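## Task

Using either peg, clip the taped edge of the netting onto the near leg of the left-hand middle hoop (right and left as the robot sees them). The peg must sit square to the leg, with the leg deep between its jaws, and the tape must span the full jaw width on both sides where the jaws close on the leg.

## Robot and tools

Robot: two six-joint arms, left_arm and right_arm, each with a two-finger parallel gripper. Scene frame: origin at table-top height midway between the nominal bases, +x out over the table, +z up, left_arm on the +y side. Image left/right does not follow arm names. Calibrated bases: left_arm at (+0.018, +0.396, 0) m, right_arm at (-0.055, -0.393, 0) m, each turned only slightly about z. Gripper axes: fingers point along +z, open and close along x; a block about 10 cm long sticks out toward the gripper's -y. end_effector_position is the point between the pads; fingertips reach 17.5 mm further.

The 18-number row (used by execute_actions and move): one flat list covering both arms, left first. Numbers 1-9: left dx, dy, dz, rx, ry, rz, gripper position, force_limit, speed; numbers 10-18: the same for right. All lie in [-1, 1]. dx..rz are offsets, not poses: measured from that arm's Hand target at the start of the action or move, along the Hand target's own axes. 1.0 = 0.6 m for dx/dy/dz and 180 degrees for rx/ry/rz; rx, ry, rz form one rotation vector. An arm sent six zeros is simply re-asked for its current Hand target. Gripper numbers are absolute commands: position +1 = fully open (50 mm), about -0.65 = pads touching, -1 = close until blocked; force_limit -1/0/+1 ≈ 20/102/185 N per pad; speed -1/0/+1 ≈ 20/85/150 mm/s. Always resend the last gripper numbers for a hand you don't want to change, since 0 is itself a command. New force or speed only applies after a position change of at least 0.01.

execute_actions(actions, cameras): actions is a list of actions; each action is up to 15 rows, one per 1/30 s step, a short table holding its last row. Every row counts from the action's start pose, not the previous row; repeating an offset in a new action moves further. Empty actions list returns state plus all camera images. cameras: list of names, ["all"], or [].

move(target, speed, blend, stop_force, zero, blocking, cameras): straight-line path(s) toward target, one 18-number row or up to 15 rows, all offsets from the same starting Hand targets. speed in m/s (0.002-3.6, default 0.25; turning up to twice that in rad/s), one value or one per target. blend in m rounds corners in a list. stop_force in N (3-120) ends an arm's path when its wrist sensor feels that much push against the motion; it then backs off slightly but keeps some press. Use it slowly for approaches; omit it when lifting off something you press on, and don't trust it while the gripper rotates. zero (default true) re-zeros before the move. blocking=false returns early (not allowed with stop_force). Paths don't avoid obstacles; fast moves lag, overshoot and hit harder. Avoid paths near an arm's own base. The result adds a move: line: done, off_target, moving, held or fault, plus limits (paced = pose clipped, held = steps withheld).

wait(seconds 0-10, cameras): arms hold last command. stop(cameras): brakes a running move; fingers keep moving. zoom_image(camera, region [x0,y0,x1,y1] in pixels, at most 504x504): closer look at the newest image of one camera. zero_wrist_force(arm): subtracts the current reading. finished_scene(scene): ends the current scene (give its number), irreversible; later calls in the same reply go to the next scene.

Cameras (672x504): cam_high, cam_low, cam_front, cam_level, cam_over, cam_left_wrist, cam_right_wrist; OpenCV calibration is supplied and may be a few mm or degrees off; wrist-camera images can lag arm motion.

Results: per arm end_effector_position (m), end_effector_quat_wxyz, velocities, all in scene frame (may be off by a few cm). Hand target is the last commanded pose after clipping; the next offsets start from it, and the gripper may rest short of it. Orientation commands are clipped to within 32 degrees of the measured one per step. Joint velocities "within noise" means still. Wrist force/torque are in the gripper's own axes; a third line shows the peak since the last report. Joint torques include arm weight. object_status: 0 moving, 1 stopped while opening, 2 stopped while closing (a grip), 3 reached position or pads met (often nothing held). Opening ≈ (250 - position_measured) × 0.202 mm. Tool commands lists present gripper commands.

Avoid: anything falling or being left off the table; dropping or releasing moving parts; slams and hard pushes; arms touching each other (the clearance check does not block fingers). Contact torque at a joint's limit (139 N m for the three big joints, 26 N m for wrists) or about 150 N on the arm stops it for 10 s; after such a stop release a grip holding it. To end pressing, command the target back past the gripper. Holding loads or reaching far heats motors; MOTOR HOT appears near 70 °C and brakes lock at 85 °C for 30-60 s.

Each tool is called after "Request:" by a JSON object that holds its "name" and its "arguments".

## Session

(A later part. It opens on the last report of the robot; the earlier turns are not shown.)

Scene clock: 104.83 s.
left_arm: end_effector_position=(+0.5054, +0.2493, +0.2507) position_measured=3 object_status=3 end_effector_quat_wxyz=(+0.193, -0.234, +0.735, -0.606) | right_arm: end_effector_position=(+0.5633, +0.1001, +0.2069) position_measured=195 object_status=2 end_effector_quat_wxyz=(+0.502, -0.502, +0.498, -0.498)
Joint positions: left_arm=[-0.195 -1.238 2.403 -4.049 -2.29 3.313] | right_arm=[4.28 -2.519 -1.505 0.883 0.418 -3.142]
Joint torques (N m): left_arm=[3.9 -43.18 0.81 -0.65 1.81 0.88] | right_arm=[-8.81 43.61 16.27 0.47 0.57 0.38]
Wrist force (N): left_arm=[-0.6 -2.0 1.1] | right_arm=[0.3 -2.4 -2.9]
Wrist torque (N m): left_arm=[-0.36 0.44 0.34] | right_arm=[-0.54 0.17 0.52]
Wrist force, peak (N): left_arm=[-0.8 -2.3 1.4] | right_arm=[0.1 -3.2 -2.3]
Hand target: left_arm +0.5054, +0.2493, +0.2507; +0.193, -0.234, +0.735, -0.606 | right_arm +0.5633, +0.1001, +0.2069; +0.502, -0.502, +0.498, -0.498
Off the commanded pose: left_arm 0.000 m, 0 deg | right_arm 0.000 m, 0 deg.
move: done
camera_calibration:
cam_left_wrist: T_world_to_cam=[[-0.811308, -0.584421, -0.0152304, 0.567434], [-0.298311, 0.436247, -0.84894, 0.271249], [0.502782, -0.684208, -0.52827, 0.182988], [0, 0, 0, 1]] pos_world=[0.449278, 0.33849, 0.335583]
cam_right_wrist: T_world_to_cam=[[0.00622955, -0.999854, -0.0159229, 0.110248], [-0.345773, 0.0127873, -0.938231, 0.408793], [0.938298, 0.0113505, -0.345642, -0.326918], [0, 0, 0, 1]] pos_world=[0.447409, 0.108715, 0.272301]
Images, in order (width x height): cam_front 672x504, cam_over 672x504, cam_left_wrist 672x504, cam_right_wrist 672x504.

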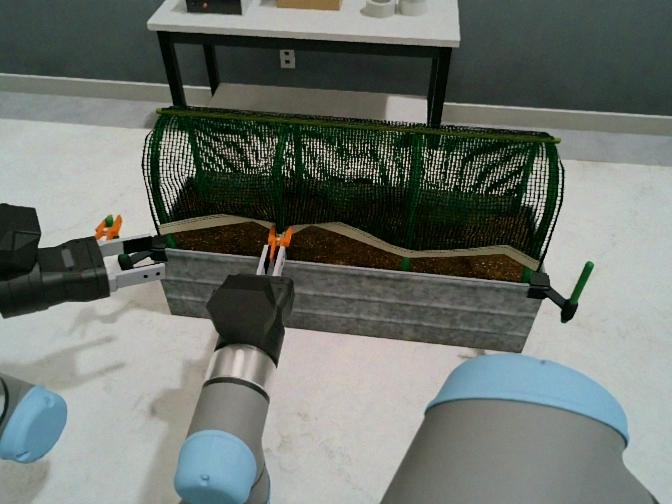

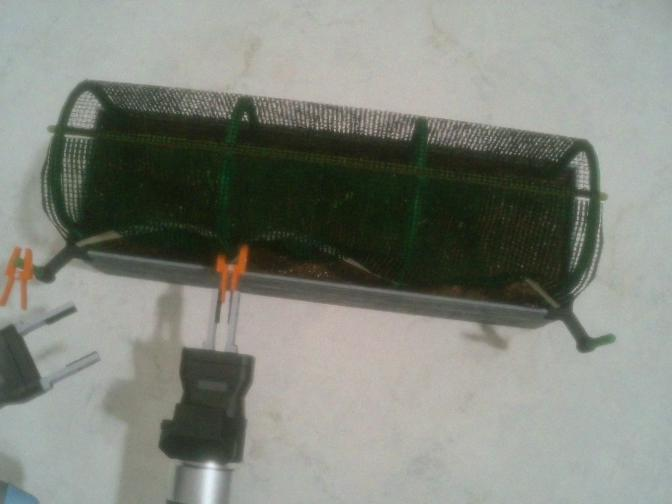

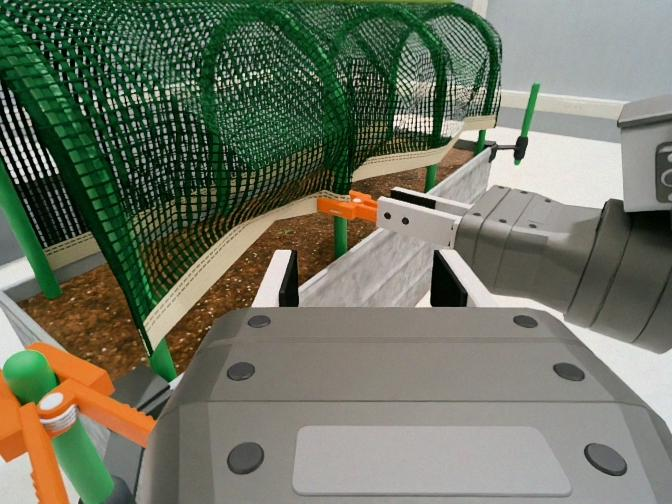

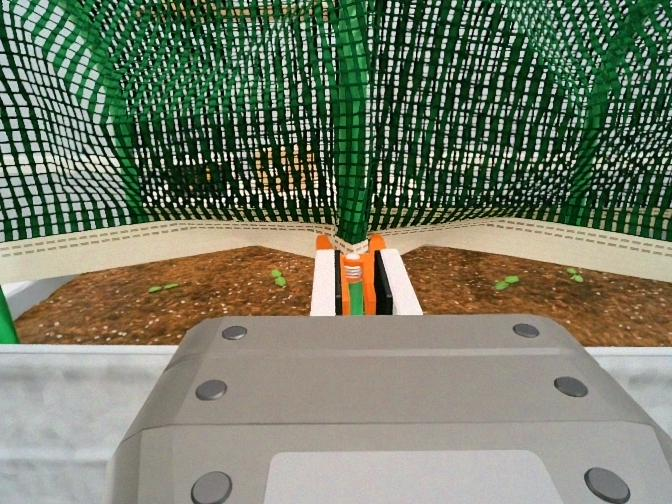

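Request:
{"name": "execute_actions", "arguments": {"actions": [[[0,0,0,0,0,0,1,1,1,0,0,0.0015,0,0,0,-0.98,-0.6,-1]],[[0,0,0,0,0,0,1,1,1,0,0,0,0,0,0,-0.1,-0.6,-1]]], "cameras": ["cam_front","cam_over","cam_left_wrist","cam_right_wrist"]}}

Request:
{"name": "zoom_image", "arguments": {"camera": "cam_left_wrist", "region": [315, 180, 375, 225]}}

Request:
{"name": "zoom_image", "arguments": {"camera": "cam_right_wrist", "region": [310, 225, 390, 285]}}

Request:
{"name": "zoom_image", "arguments": {"camera": "cam_front", "region": [262, 220, 302, 250]}}

Request:
{"name": "zoom_image", "arguments": {"camera": "cam_over", "region": [200, 230, 280, 290]}}

Scene clock: 111.27 s.
left_arm: end_effector_position=(+0.5054, +0.2493, +0.2507) position_measured=3 object_status=3 end_effector_quat_wxyz=(+0.193, -0.234, +0.735, -0.606) | right_arm: end_effector_position=(+0.5642, +0.1001, +0.2069) position_measured=167 object_status=3 end_effector_quat_wxyz=(+0.502, -0.502, +0.498, -0.498)
Joint positions: left_arm=[-0.195 -1.238 2.403 -4.049 -2.29 3.313] | right_arm=[4.279 -2.52 -1.503 0.882 0.42 -3.142]
Joint torques (N m): left_arm=[4.18 -43.68 1.16 -0.59 1.54 0.77] | right_arm=[-14.37 39.08 10.4 2.02 -0.95 0.93]
Wrist force (N): left_arm=[-0.6 -2.3 1.2] | right_arm=[0.4 -2.3 -5.3]
Wrist torque (N m): left_arm=[-0.40 0.44 0.34] | right_arm=[-0.51 0.18 0.52]
Wrist force, peak (N): left_arm=[-0.6 -2.4 1.2] | right_arm=[0.6 -3.4 -5.5]
Hand target: left_arm +0.5054, +0.2493, +0.2507; +0.193, -0.234, +0.735, -0.606 | right_arm +0.5642, +0.1001, +0.2069; +0.502, -0.502, +0.498, -0.498
Off the commanded pose: left_arm 0.000 m, 0 deg | right_arm 0.000 m, 0 deg.
camera_calibration:
cam_left_wrist: T_world_to_cam=[[-0.811308, -0.584421, -0.0152304, 0.567434], [-0.298311, 0.436247, -0.84894, 0.271249], [0.502782, -0.684208, -0.52827, 0.182988], [0, 0, 0, 1]] pos_world=[0.449278, 0.33849, 0.335583]
cam_right_wrist: T_world_to_cam=[[0.00622955, -0.999854, -0.0159229, 0.110142], [-0.345773, 0.0127873, -0.938231, 0.409106], [0.938298, 0.0113505, -0.345642, -0.327761], [0, 0, 0, 1]] pos_world=[0.448309, 0.108615, 0.272301]
Images, in order (width x height): cam_front 672x504, cam_over 672x504, cam_left_wrist 672x504, cam_right_wrist 672x504.

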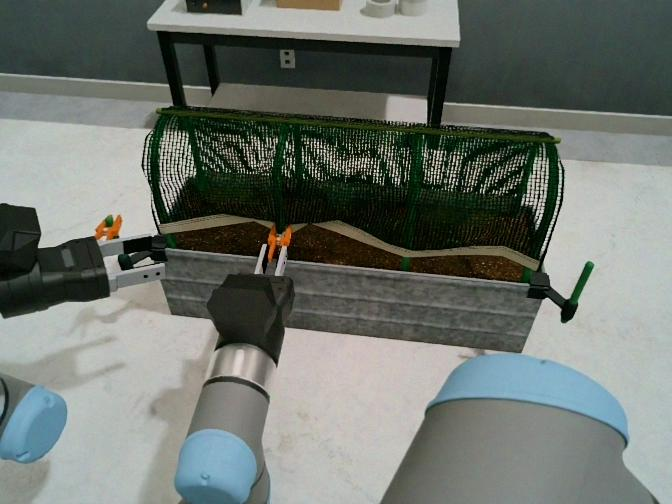

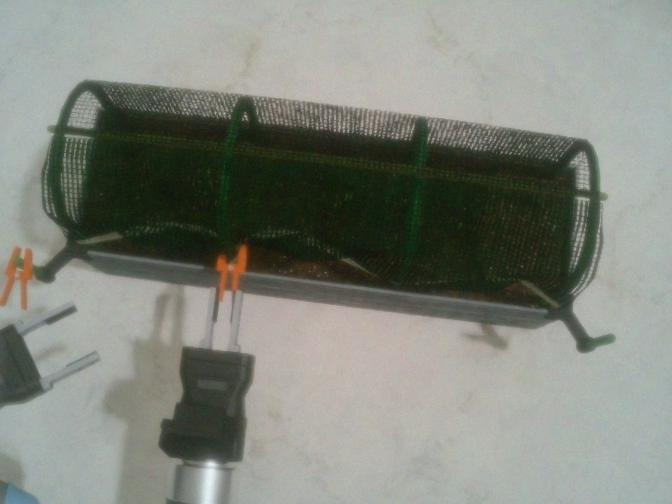

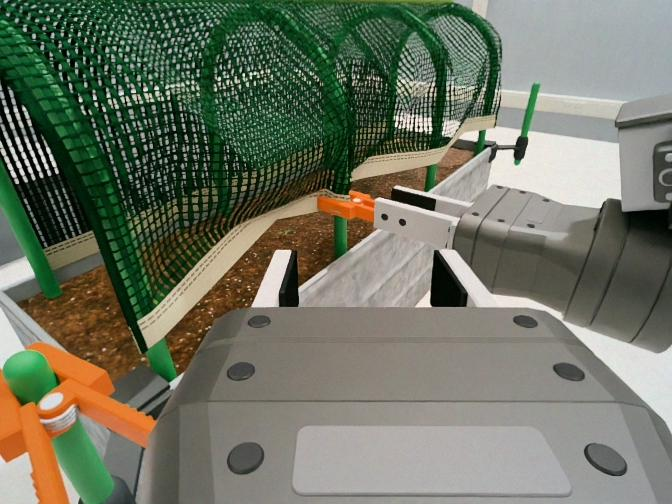

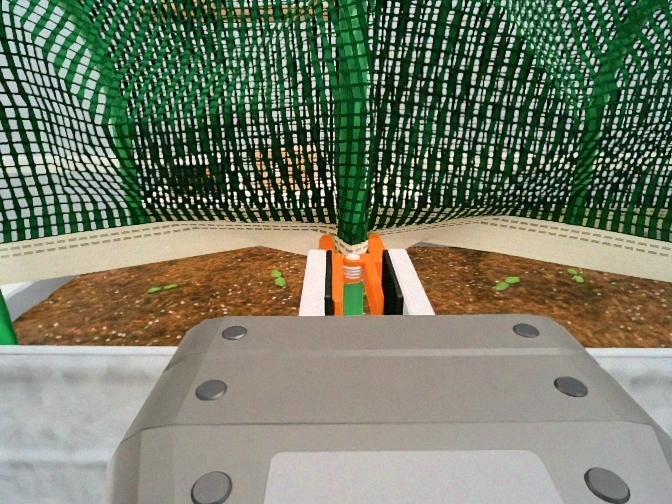

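Scaled by 8.400 from the camera's 672x504 image, which has a finer 960x720 frame.

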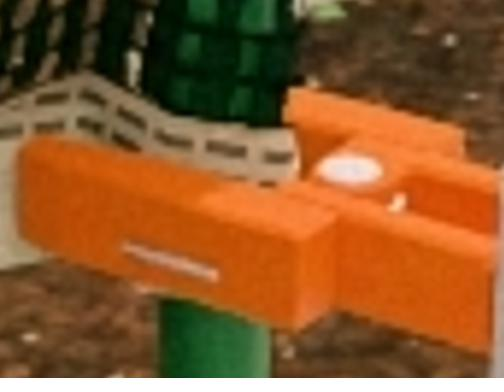

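Scaled by 6.300 from the camera's 672x504 image, which has a finer 960x720 frame.

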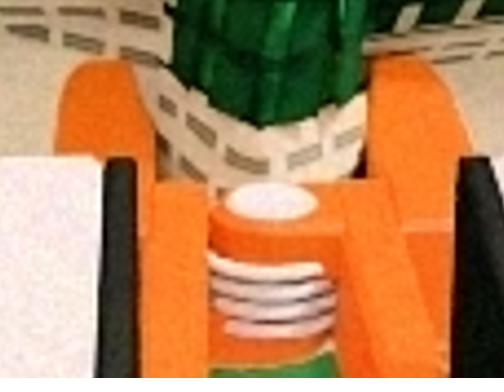

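Scaled by 12.600 from the camera's 672x504 image, which has a finer 960x720 frame.

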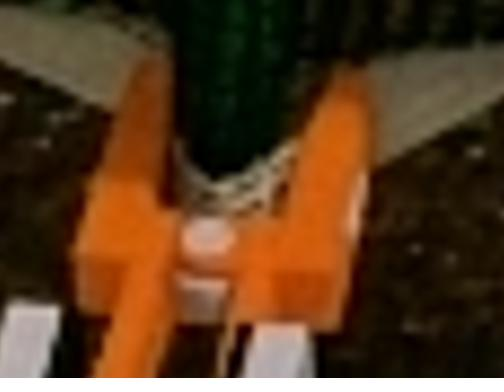

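Scaled by 6.300 from the camera's 672x504 image, which has a finer 960x720 frame.

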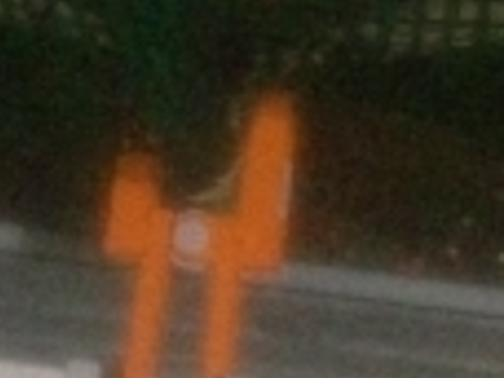

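Request:
{"name": "execute_actions", "arguments": {"actions": [[[0,0,0,0,0,0,1,1,1,0,0,0,0,0,0,0.15,-0.6,-1]]], "cameras": ["cam_front","cam_over","cam_left_wrist","cam_right_wrist"]}}

Request:
{"name": "zoom_image", "arguments": {"camera": "cam_left_wrist", "region": [315, 180, 375, 225]}}

Request:
{"name": "zoom_image", "arguments": {"camera": "cam_right_wrist", "region": [310, 225, 390, 285]}}

Request:
{"name": "zoom_image", "arguments": {"camera": "cam_front", "region": [262, 220, 302, 250]}}

Scene clock: 113.03 s.
left_arm: end_effector_position=(+0.5054, +0.2493, +0.2507) position_measured=3 object_status=3 end_effector_quat_wxyz=(+0.193, -0.234, +0.735, -0.606) | right_arm: end_effector_position=(+0.5642, +0.1001, +0.2069) position_measured=130 object_status=3 end_effector_quat_wxyz=(+0.502, -0.502, +0.498, -0.498)
Joint positions: left_arm=[-0.195 -1.238 2.403 -4.049 -2.29 3.313] | right_arm=[4.279 -2.52 -1.503 0.882 0.42 -3.142]
Joint torques (N m): left_arm=[4.51 -43.3 1.21 -0.53 1.53 0.69] | right_arm=[-11.87 39.87 9.76 2.09 -0.92 0.86]
Wrist force (N): left_arm=[-0.7 -1.8 1.3] | right_arm=[-0.4 -1.7 -2.7]
Wrist torque (N m): left_arm=[-0.34 0.45 0.35] | right_arm=[-0.52 0.19 0.53]
Wrist force, peak (N): left_arm=[-0.9 -2.1 1.4] | right_arm=[0.4 -3.3 -5.4]
Hand target: left_arm +0.5054, +0.2493, +0.2507; +0.193, -0.234, +0.735, -0.606 | right_arm +0.5642, +0.1001, +0.2069; +0.502, -0.502, +0.498, -0.498
Off the commanded pose: left_arm 0.000 m, 0 deg | right_arm 0.000 m, 0 deg.
camera_calibration:
cam_left_wrist: T_world_to_cam=[[-0.811308, -0.584421, -0.0152304, 0.567434], [-0.298311, 0.436247, -0.84894, 0.271249], [0.502782, -0.684208, -0.52827, 0.182988], [0, 0, 0, 1]] pos_world=[0.449278, 0.33849, 0.335583]
cam_right_wrist: T_world_to_cam=[[0.00622949, -0.999854, -0.0159231, 0.110142], [-0.345773, 0.0127874, -0.938231, 0.409106], [0.938298, 0.0113505, -0.345642, -0.327761], [0, 0, 0, 1]] pos_world=[0.448309, 0.108615, 0.272301]
Images, in order (width x height): cam_front 672x504, cam_over 672x504, cam_left_wrist 672x504, cam_right_wrist 672x504.

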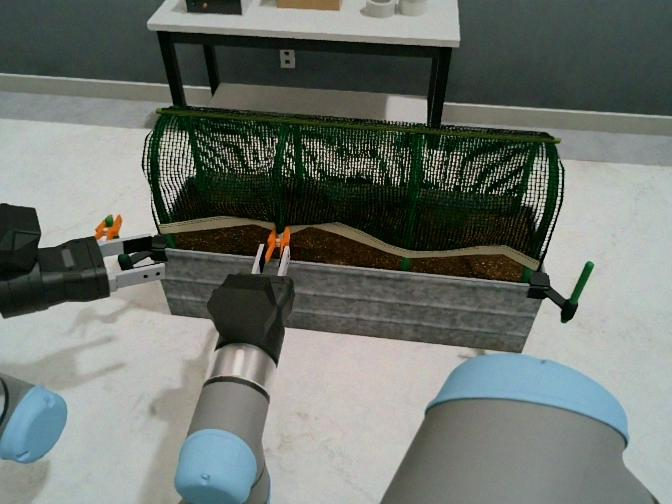

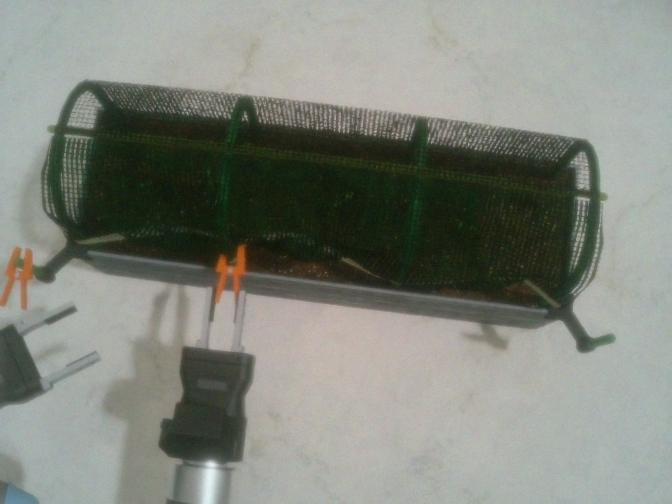

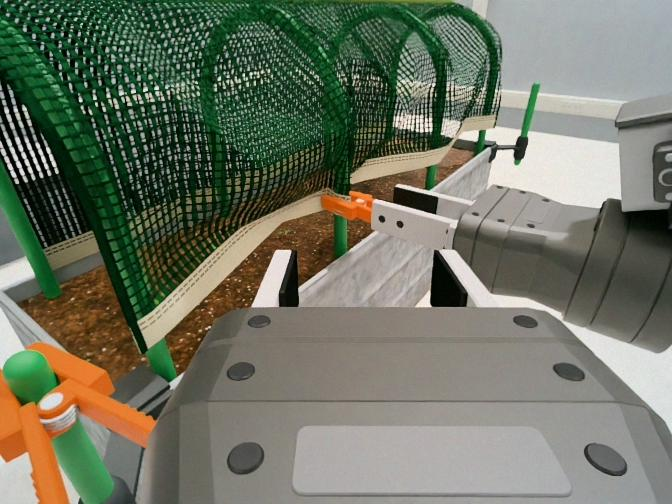

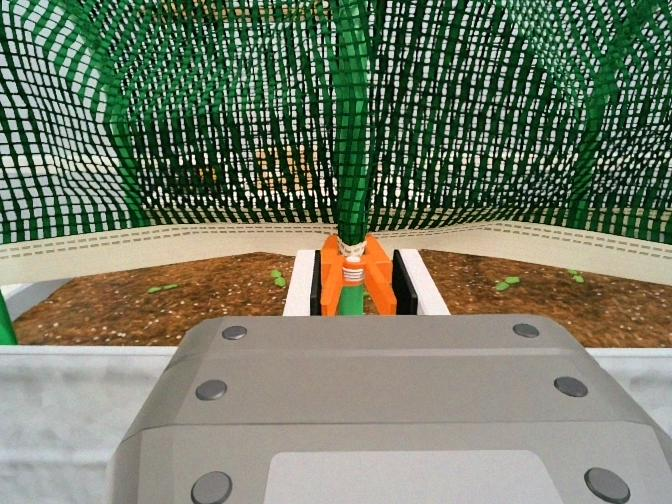

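Scaled by 8.400 from the camera's 672x504 image, which has a finer 960x720 frame.

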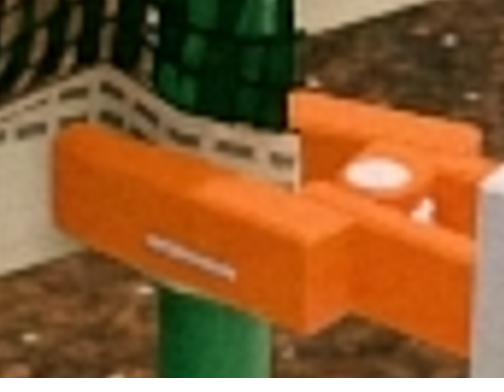

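Scaled by 6.300 from the camera's 672x504 image, which has a finer 960x720 frame.

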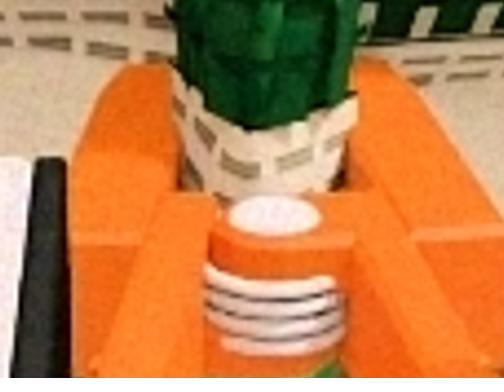

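Scaled by 12.600 from the camera's 672x504 image, which has a finer 960x720 frame.

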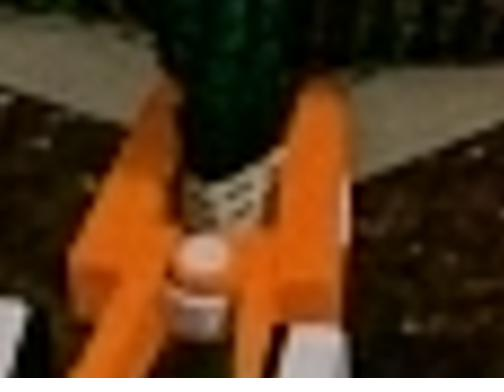

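Request:
{"name": "execute_actions", "arguments": {"actions": [[[0,0,0,0,0,0,1,1,1,0,0,0,0,0,0,1,-0.6,-0.7]]], "cameras": ["cam_left_wrist","cam_right_wrist"]}}

Request:
{"name": "zoom_image", "arguments": {"camera": "cam_right_wrist", "region": [290, 215, 410, 305]}}

Request:
{"name": "zoom_image", "arguments": {"camera": "cam_left_wrist", "region": [315, 180, 375, 225]}}

Scene clock: 115.60 s.
left_arm: end_effector_position=(+0.5054, +0.2493, +0.2507) position_measured=3 object_status=3 end_effector_quat_wxyz=(+0.193, -0.234, +0.735, -0.606) | right_arm: end_effector_position=(+0.5642, +0.1001, +0.2069) position_measured=3 object_status=3 end_effector_quat_wxyz=(+0.502, -0.502, +0.498, -0.498)
Joint positions: left_arm=[-0.195 -1.238 2.403 -4.049 -2.29 3.313] | right_arm=[4.279 -2.52 -1.503 0.882 0.42 -3.142]
Joint torques (N m): left_arm=[2.98 -44.02 1.03 -0.9 1.47 0.67] | right_arm=[1.18 40.97 9.66 2.05 -0.93 0.76]
Wrist force (N): left_arm=[-0.6 -2.2 1.1] | right_arm=[-0.2 -2.2 1.6]
Wrist torque (N m): left_arm=[-0.38 0.44 0.35] | right_arm=[-0.49 0.18 0.53]
Wrist force, peak (N): left_arm=[-0.7 -2.3 1.3] | right_arm=[0.1 -3.4 -1.8]
Hand target: left_arm +0.5054, +0.2493, +0.2507; +0.193, -0.234, +0.735, -0.606 | right_arm +0.5642, +0.1001, +0.2069; +0.502, -0.502, +0.498, -0.498
Off the commanded pose: left_arm 0.000 m, 0 deg | right_arm 0.000 m, 0 deg.
camera_calibration:
cam_left_wrist: T_world_to_cam=[[-0.811308, -0.584421, -0.0152304, 0.567434], [-0.298311, 0.436247, -0.84894, 0.271249], [0.502782, -0.684208, -0.52827, 0.182988], [0, 0, 0, 1]] pos_world=[0.449278, 0.33849, 0.335583]
cam_right_wrist: T_world_to_cam=[[0.00622949, -0.999854, -0.0159231, 0.110142], [-0.345773, 0.0127874, -0.938231, 0.409106], [0.938298, 0.0113505, -0.345642, -0.327761], [0, 0, 0, 1]] pos_world=[0.448309, 0.108615, 0.272301]
Images, in order (width x height): cam_left_wrist 672x504, cam_right_wrist 672x504.

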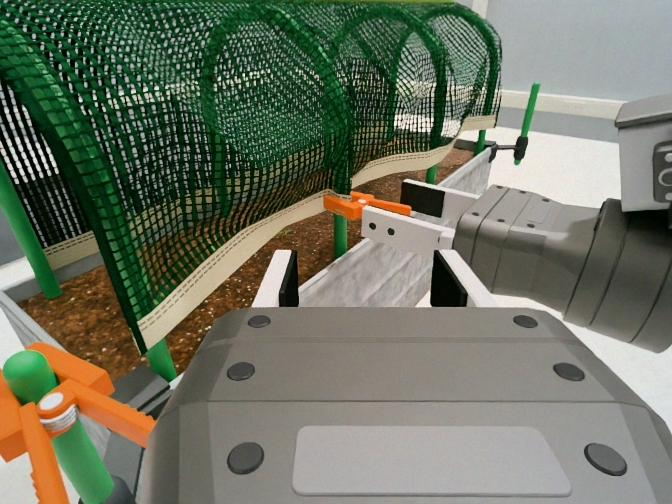

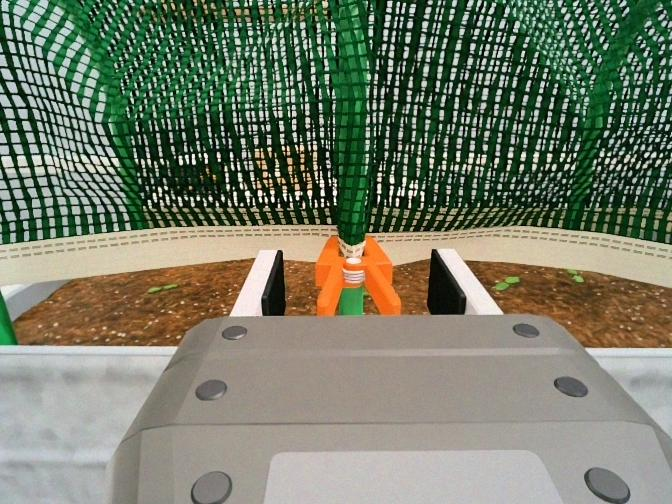

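Scaled by 4.200 from the camera's 672x504 image, which has a finer 960x720 frame.

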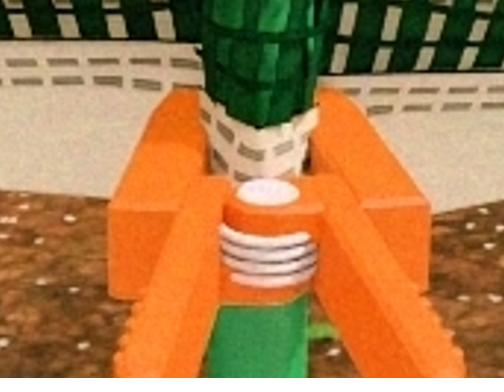

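Scaled by 8.400 from the camera's 672x504 image, which has a finer 960x720 frame.

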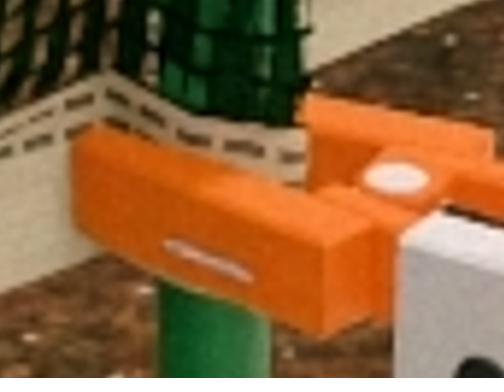

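Request:
{"name": "move", "arguments": {"target": [[0,0,0,0,0,0,1,1,1,0,0,-0.13,0,0,0,1,-0.6,-0.7],[0,0,0,0,0,0,1,1,1,0,0.09,-0.17,0,0,0,1,-0.6,-0.7]], "speed": [0.12,0.15], "blend": [0.01,0], "cameras": ["all"]}}

Request:
{"name": "zoom_image", "arguments": {"camera": "cam_right_wrist", "region": [290, 120, 410, 210]}}

Request:
{"name": "zoom_image", "arguments": {"camera": "cam_left_wrist", "region": [315, 170, 395, 230]}}

Request:
{"name": "zoom_image", "arguments": {"camera": "cam_front", "region": [250, 210, 310, 255]}}

Request:
{"name": "zoom_image", "arguments": {"camera": "cam_level", "region": [150, 260, 310, 380]}}

Scene clock: 119.00 s.
left_arm: end_effector_position=(+0.5054, +0.2493, +0.2507) position_measured=3 object_status=3 end_effector_quat_wxyz=(+0.193, -0.234, +0.735, -0.606) | right_arm: end_effector_position=(+0.4636, +0.0995, +0.1561) position_measured=3 object_status=3 end_effector_quat_wxyz=(+0.502, -0.502, +0.498, -0.498)
Joint positions: left_arm=[-0.195 -1.238 2.403 -4.049 -2.29 3.313] | right_arm=[4.447 -2.545 -1.67 1.068 0.252 -3.137]
Joint torques (N m): left_arm=[2.88 -44.54 0.91 -0.86 1.9 0.91] | right_arm=[0.07 45.3 11.69 1.23 -0.29 0.28]
Wrist force (N): left_arm=[-0.7 -2.1 1.0] | right_arm=[-0.1 -1.5 1.7]
Wrist torque (N m): left_arm=[-0.37 0.45 0.35] | right_arm=[-0.38 0.18 0.53]
Wrist force, peak (N): left_arm=[-0.9 -2.3 1.5] | right_arm=[-0.2 -5.4 1.2]
Hand target: left_arm +0.5054, +0.2493, +0.2507; +0.193, -0.234, +0.735, -0.606 | right_arm +0.4636, +0.0995, +0.1561; +0.502, -0.502, +0.498, -0.498 (not the last commanded pose)
Tool commands: left_gripper/position=+1.0 left_gripper/force_limit=+1.0 left_gripper/speed=+1.0 right_gripper/position=+1.0 right_gripper/force_limit=-0.6 right_gripper/speed=-0.701961
Off the commanded pose: left_arm 0.000 m, 0 deg | right_arm 0.003 m, 0 deg.
FORCE FAULT: contact force on the right arm reached its limit, and that arm stopped. The contact can be on any part of that arm, not only on its tool. That arm's remaining commands of this call were not run. That arm is still stopped at the end of this call. That arm stays stopped for about 10 more seconds. Until then a move that you send moves the other arm only, and its call returns only when the move has ended. Once the stop has ended, the next robot result says so. If the stop ends while you think or write, that arm runs what you send next, counted from a new Hand target: where the arm stands when the stop ends. While its stop runs, that arm takes no new command, but its gripper still runs the gripper command that each later call begins with. Until it ends, the stop uses up actions while you think or wait. An arm that is not stopped still takes commands.
move: fault (right_arm)
camera_calibration:
cam_left_wrist: T_world_to_cam=[[-0.811308, -0.584421, -0.0152304, 0.567434], [-0.298311, 0.436247, -0.84894, 0.271249], [0.502782, -0.684208, -0.52827, 0.182988], [0, 0, 0, 1]] pos_world=[0.449278, 0.33849, 0.335583]
cam_right_wrist: T_world_to_cam=[[0.00670225, -0.999858, -0.0154788, 0.109101], [-0.347083, 0.0121908, -0.937755, 0.327211], [0.93781, 0.0116575, -0.346952, -0.250558], [0, 0, 0, 1]] pos_world=[0.347814, 0.108017, 0.221601]

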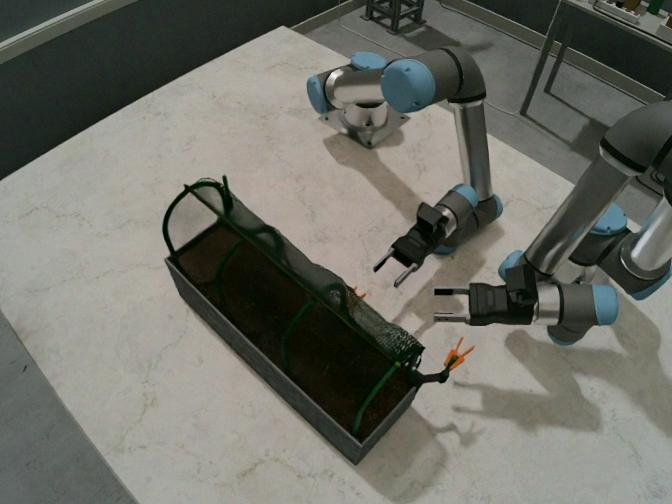

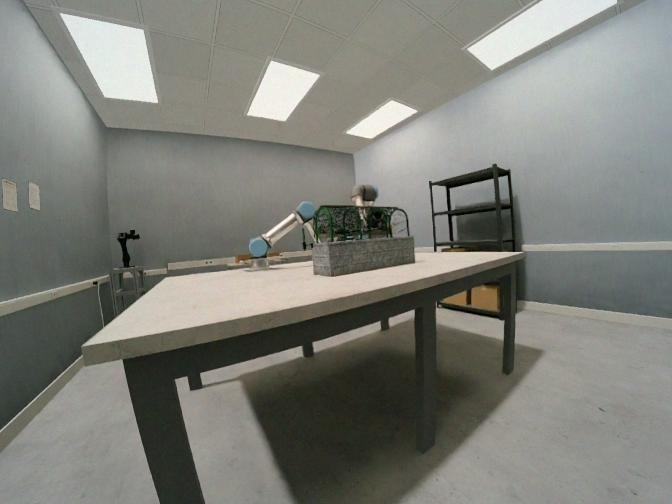

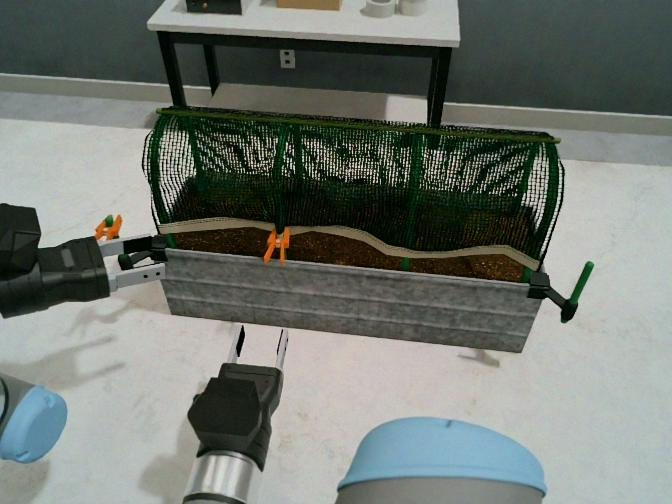

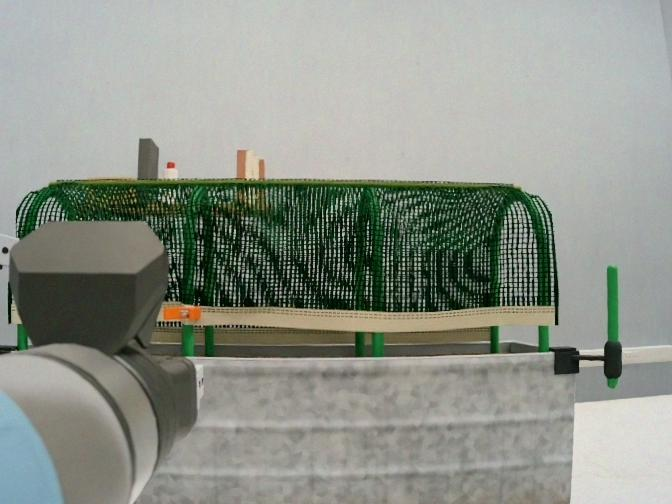

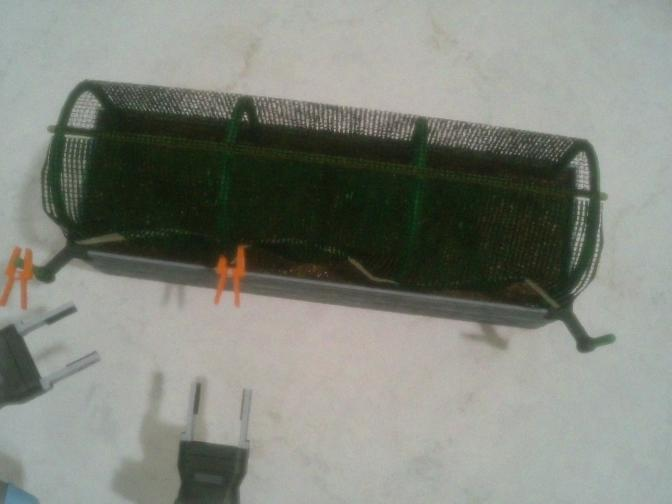

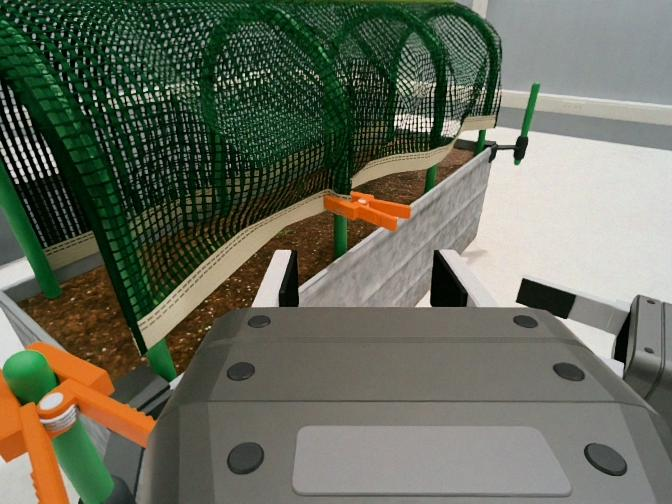

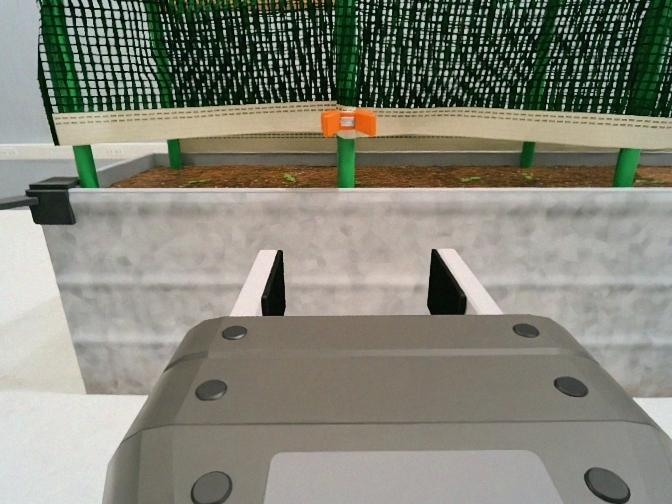

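Scaled by 4.200 from the camera's 672x504 image, which has a finer 960x720 frame.

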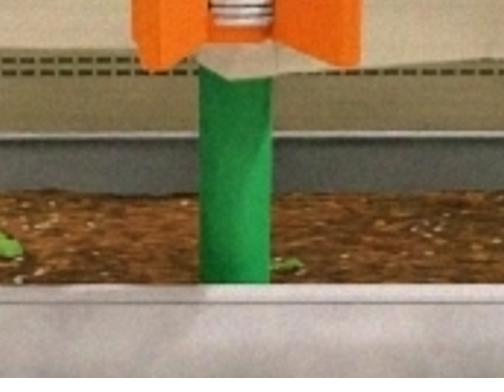

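Scaled by 6.300 from the camera's 672x504 image, which has a finer 960x720 frame.

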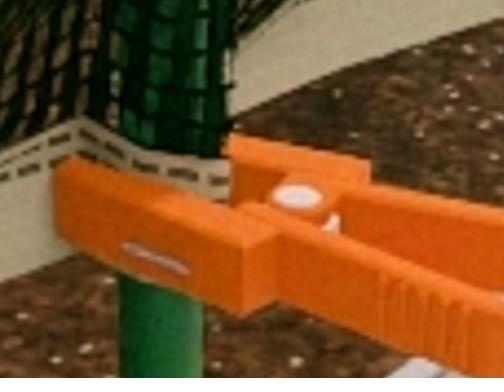

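Scaled by 8.400 from the camera's 672x504 image, which has a finer 960x720 frame.

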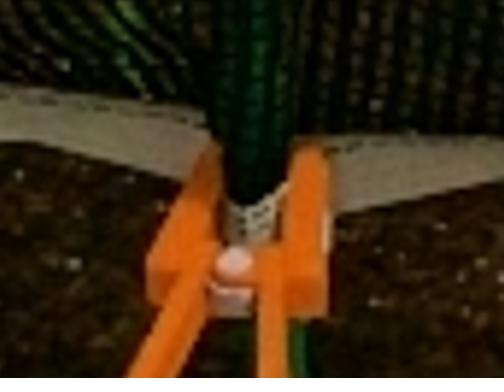

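Scaled by 3.150 from the camera's 672x504 image, which has a finer 960x720 frame.

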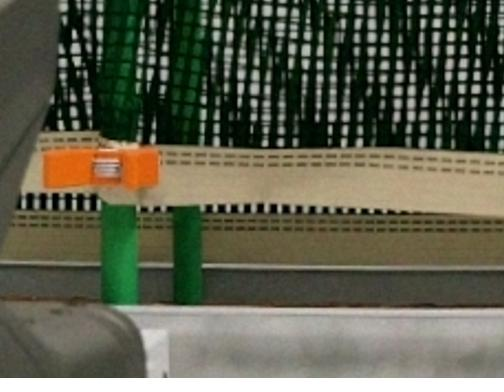

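Request:
{"name": "zoom_image", "arguments": {"camera": "cam_right_wrist", "region": [305, 85, 389, 148]}}

Request:
{"name": "zoom_image", "arguments": {"camera": "cam_level", "region": [155, 290, 219, 338]}}

Scaled by 6.000 from the camera's 672x504 image, which has a finer 960x720 frame.

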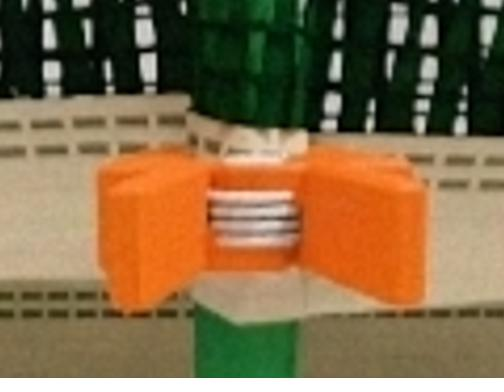

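Scaled by 7.875 from the camera's 672x504 image, which has a finer 960x720 frame.

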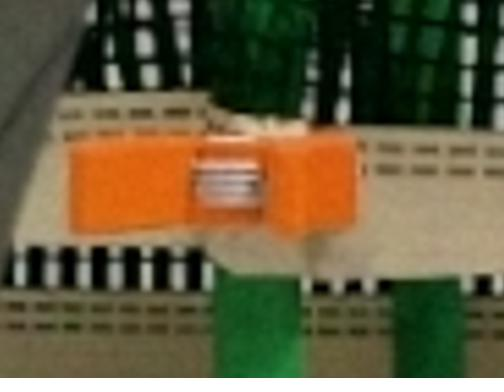

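Request:
{"name": "finished_scene", "arguments": {"scene": 2}}

The scene is finished: the task was done.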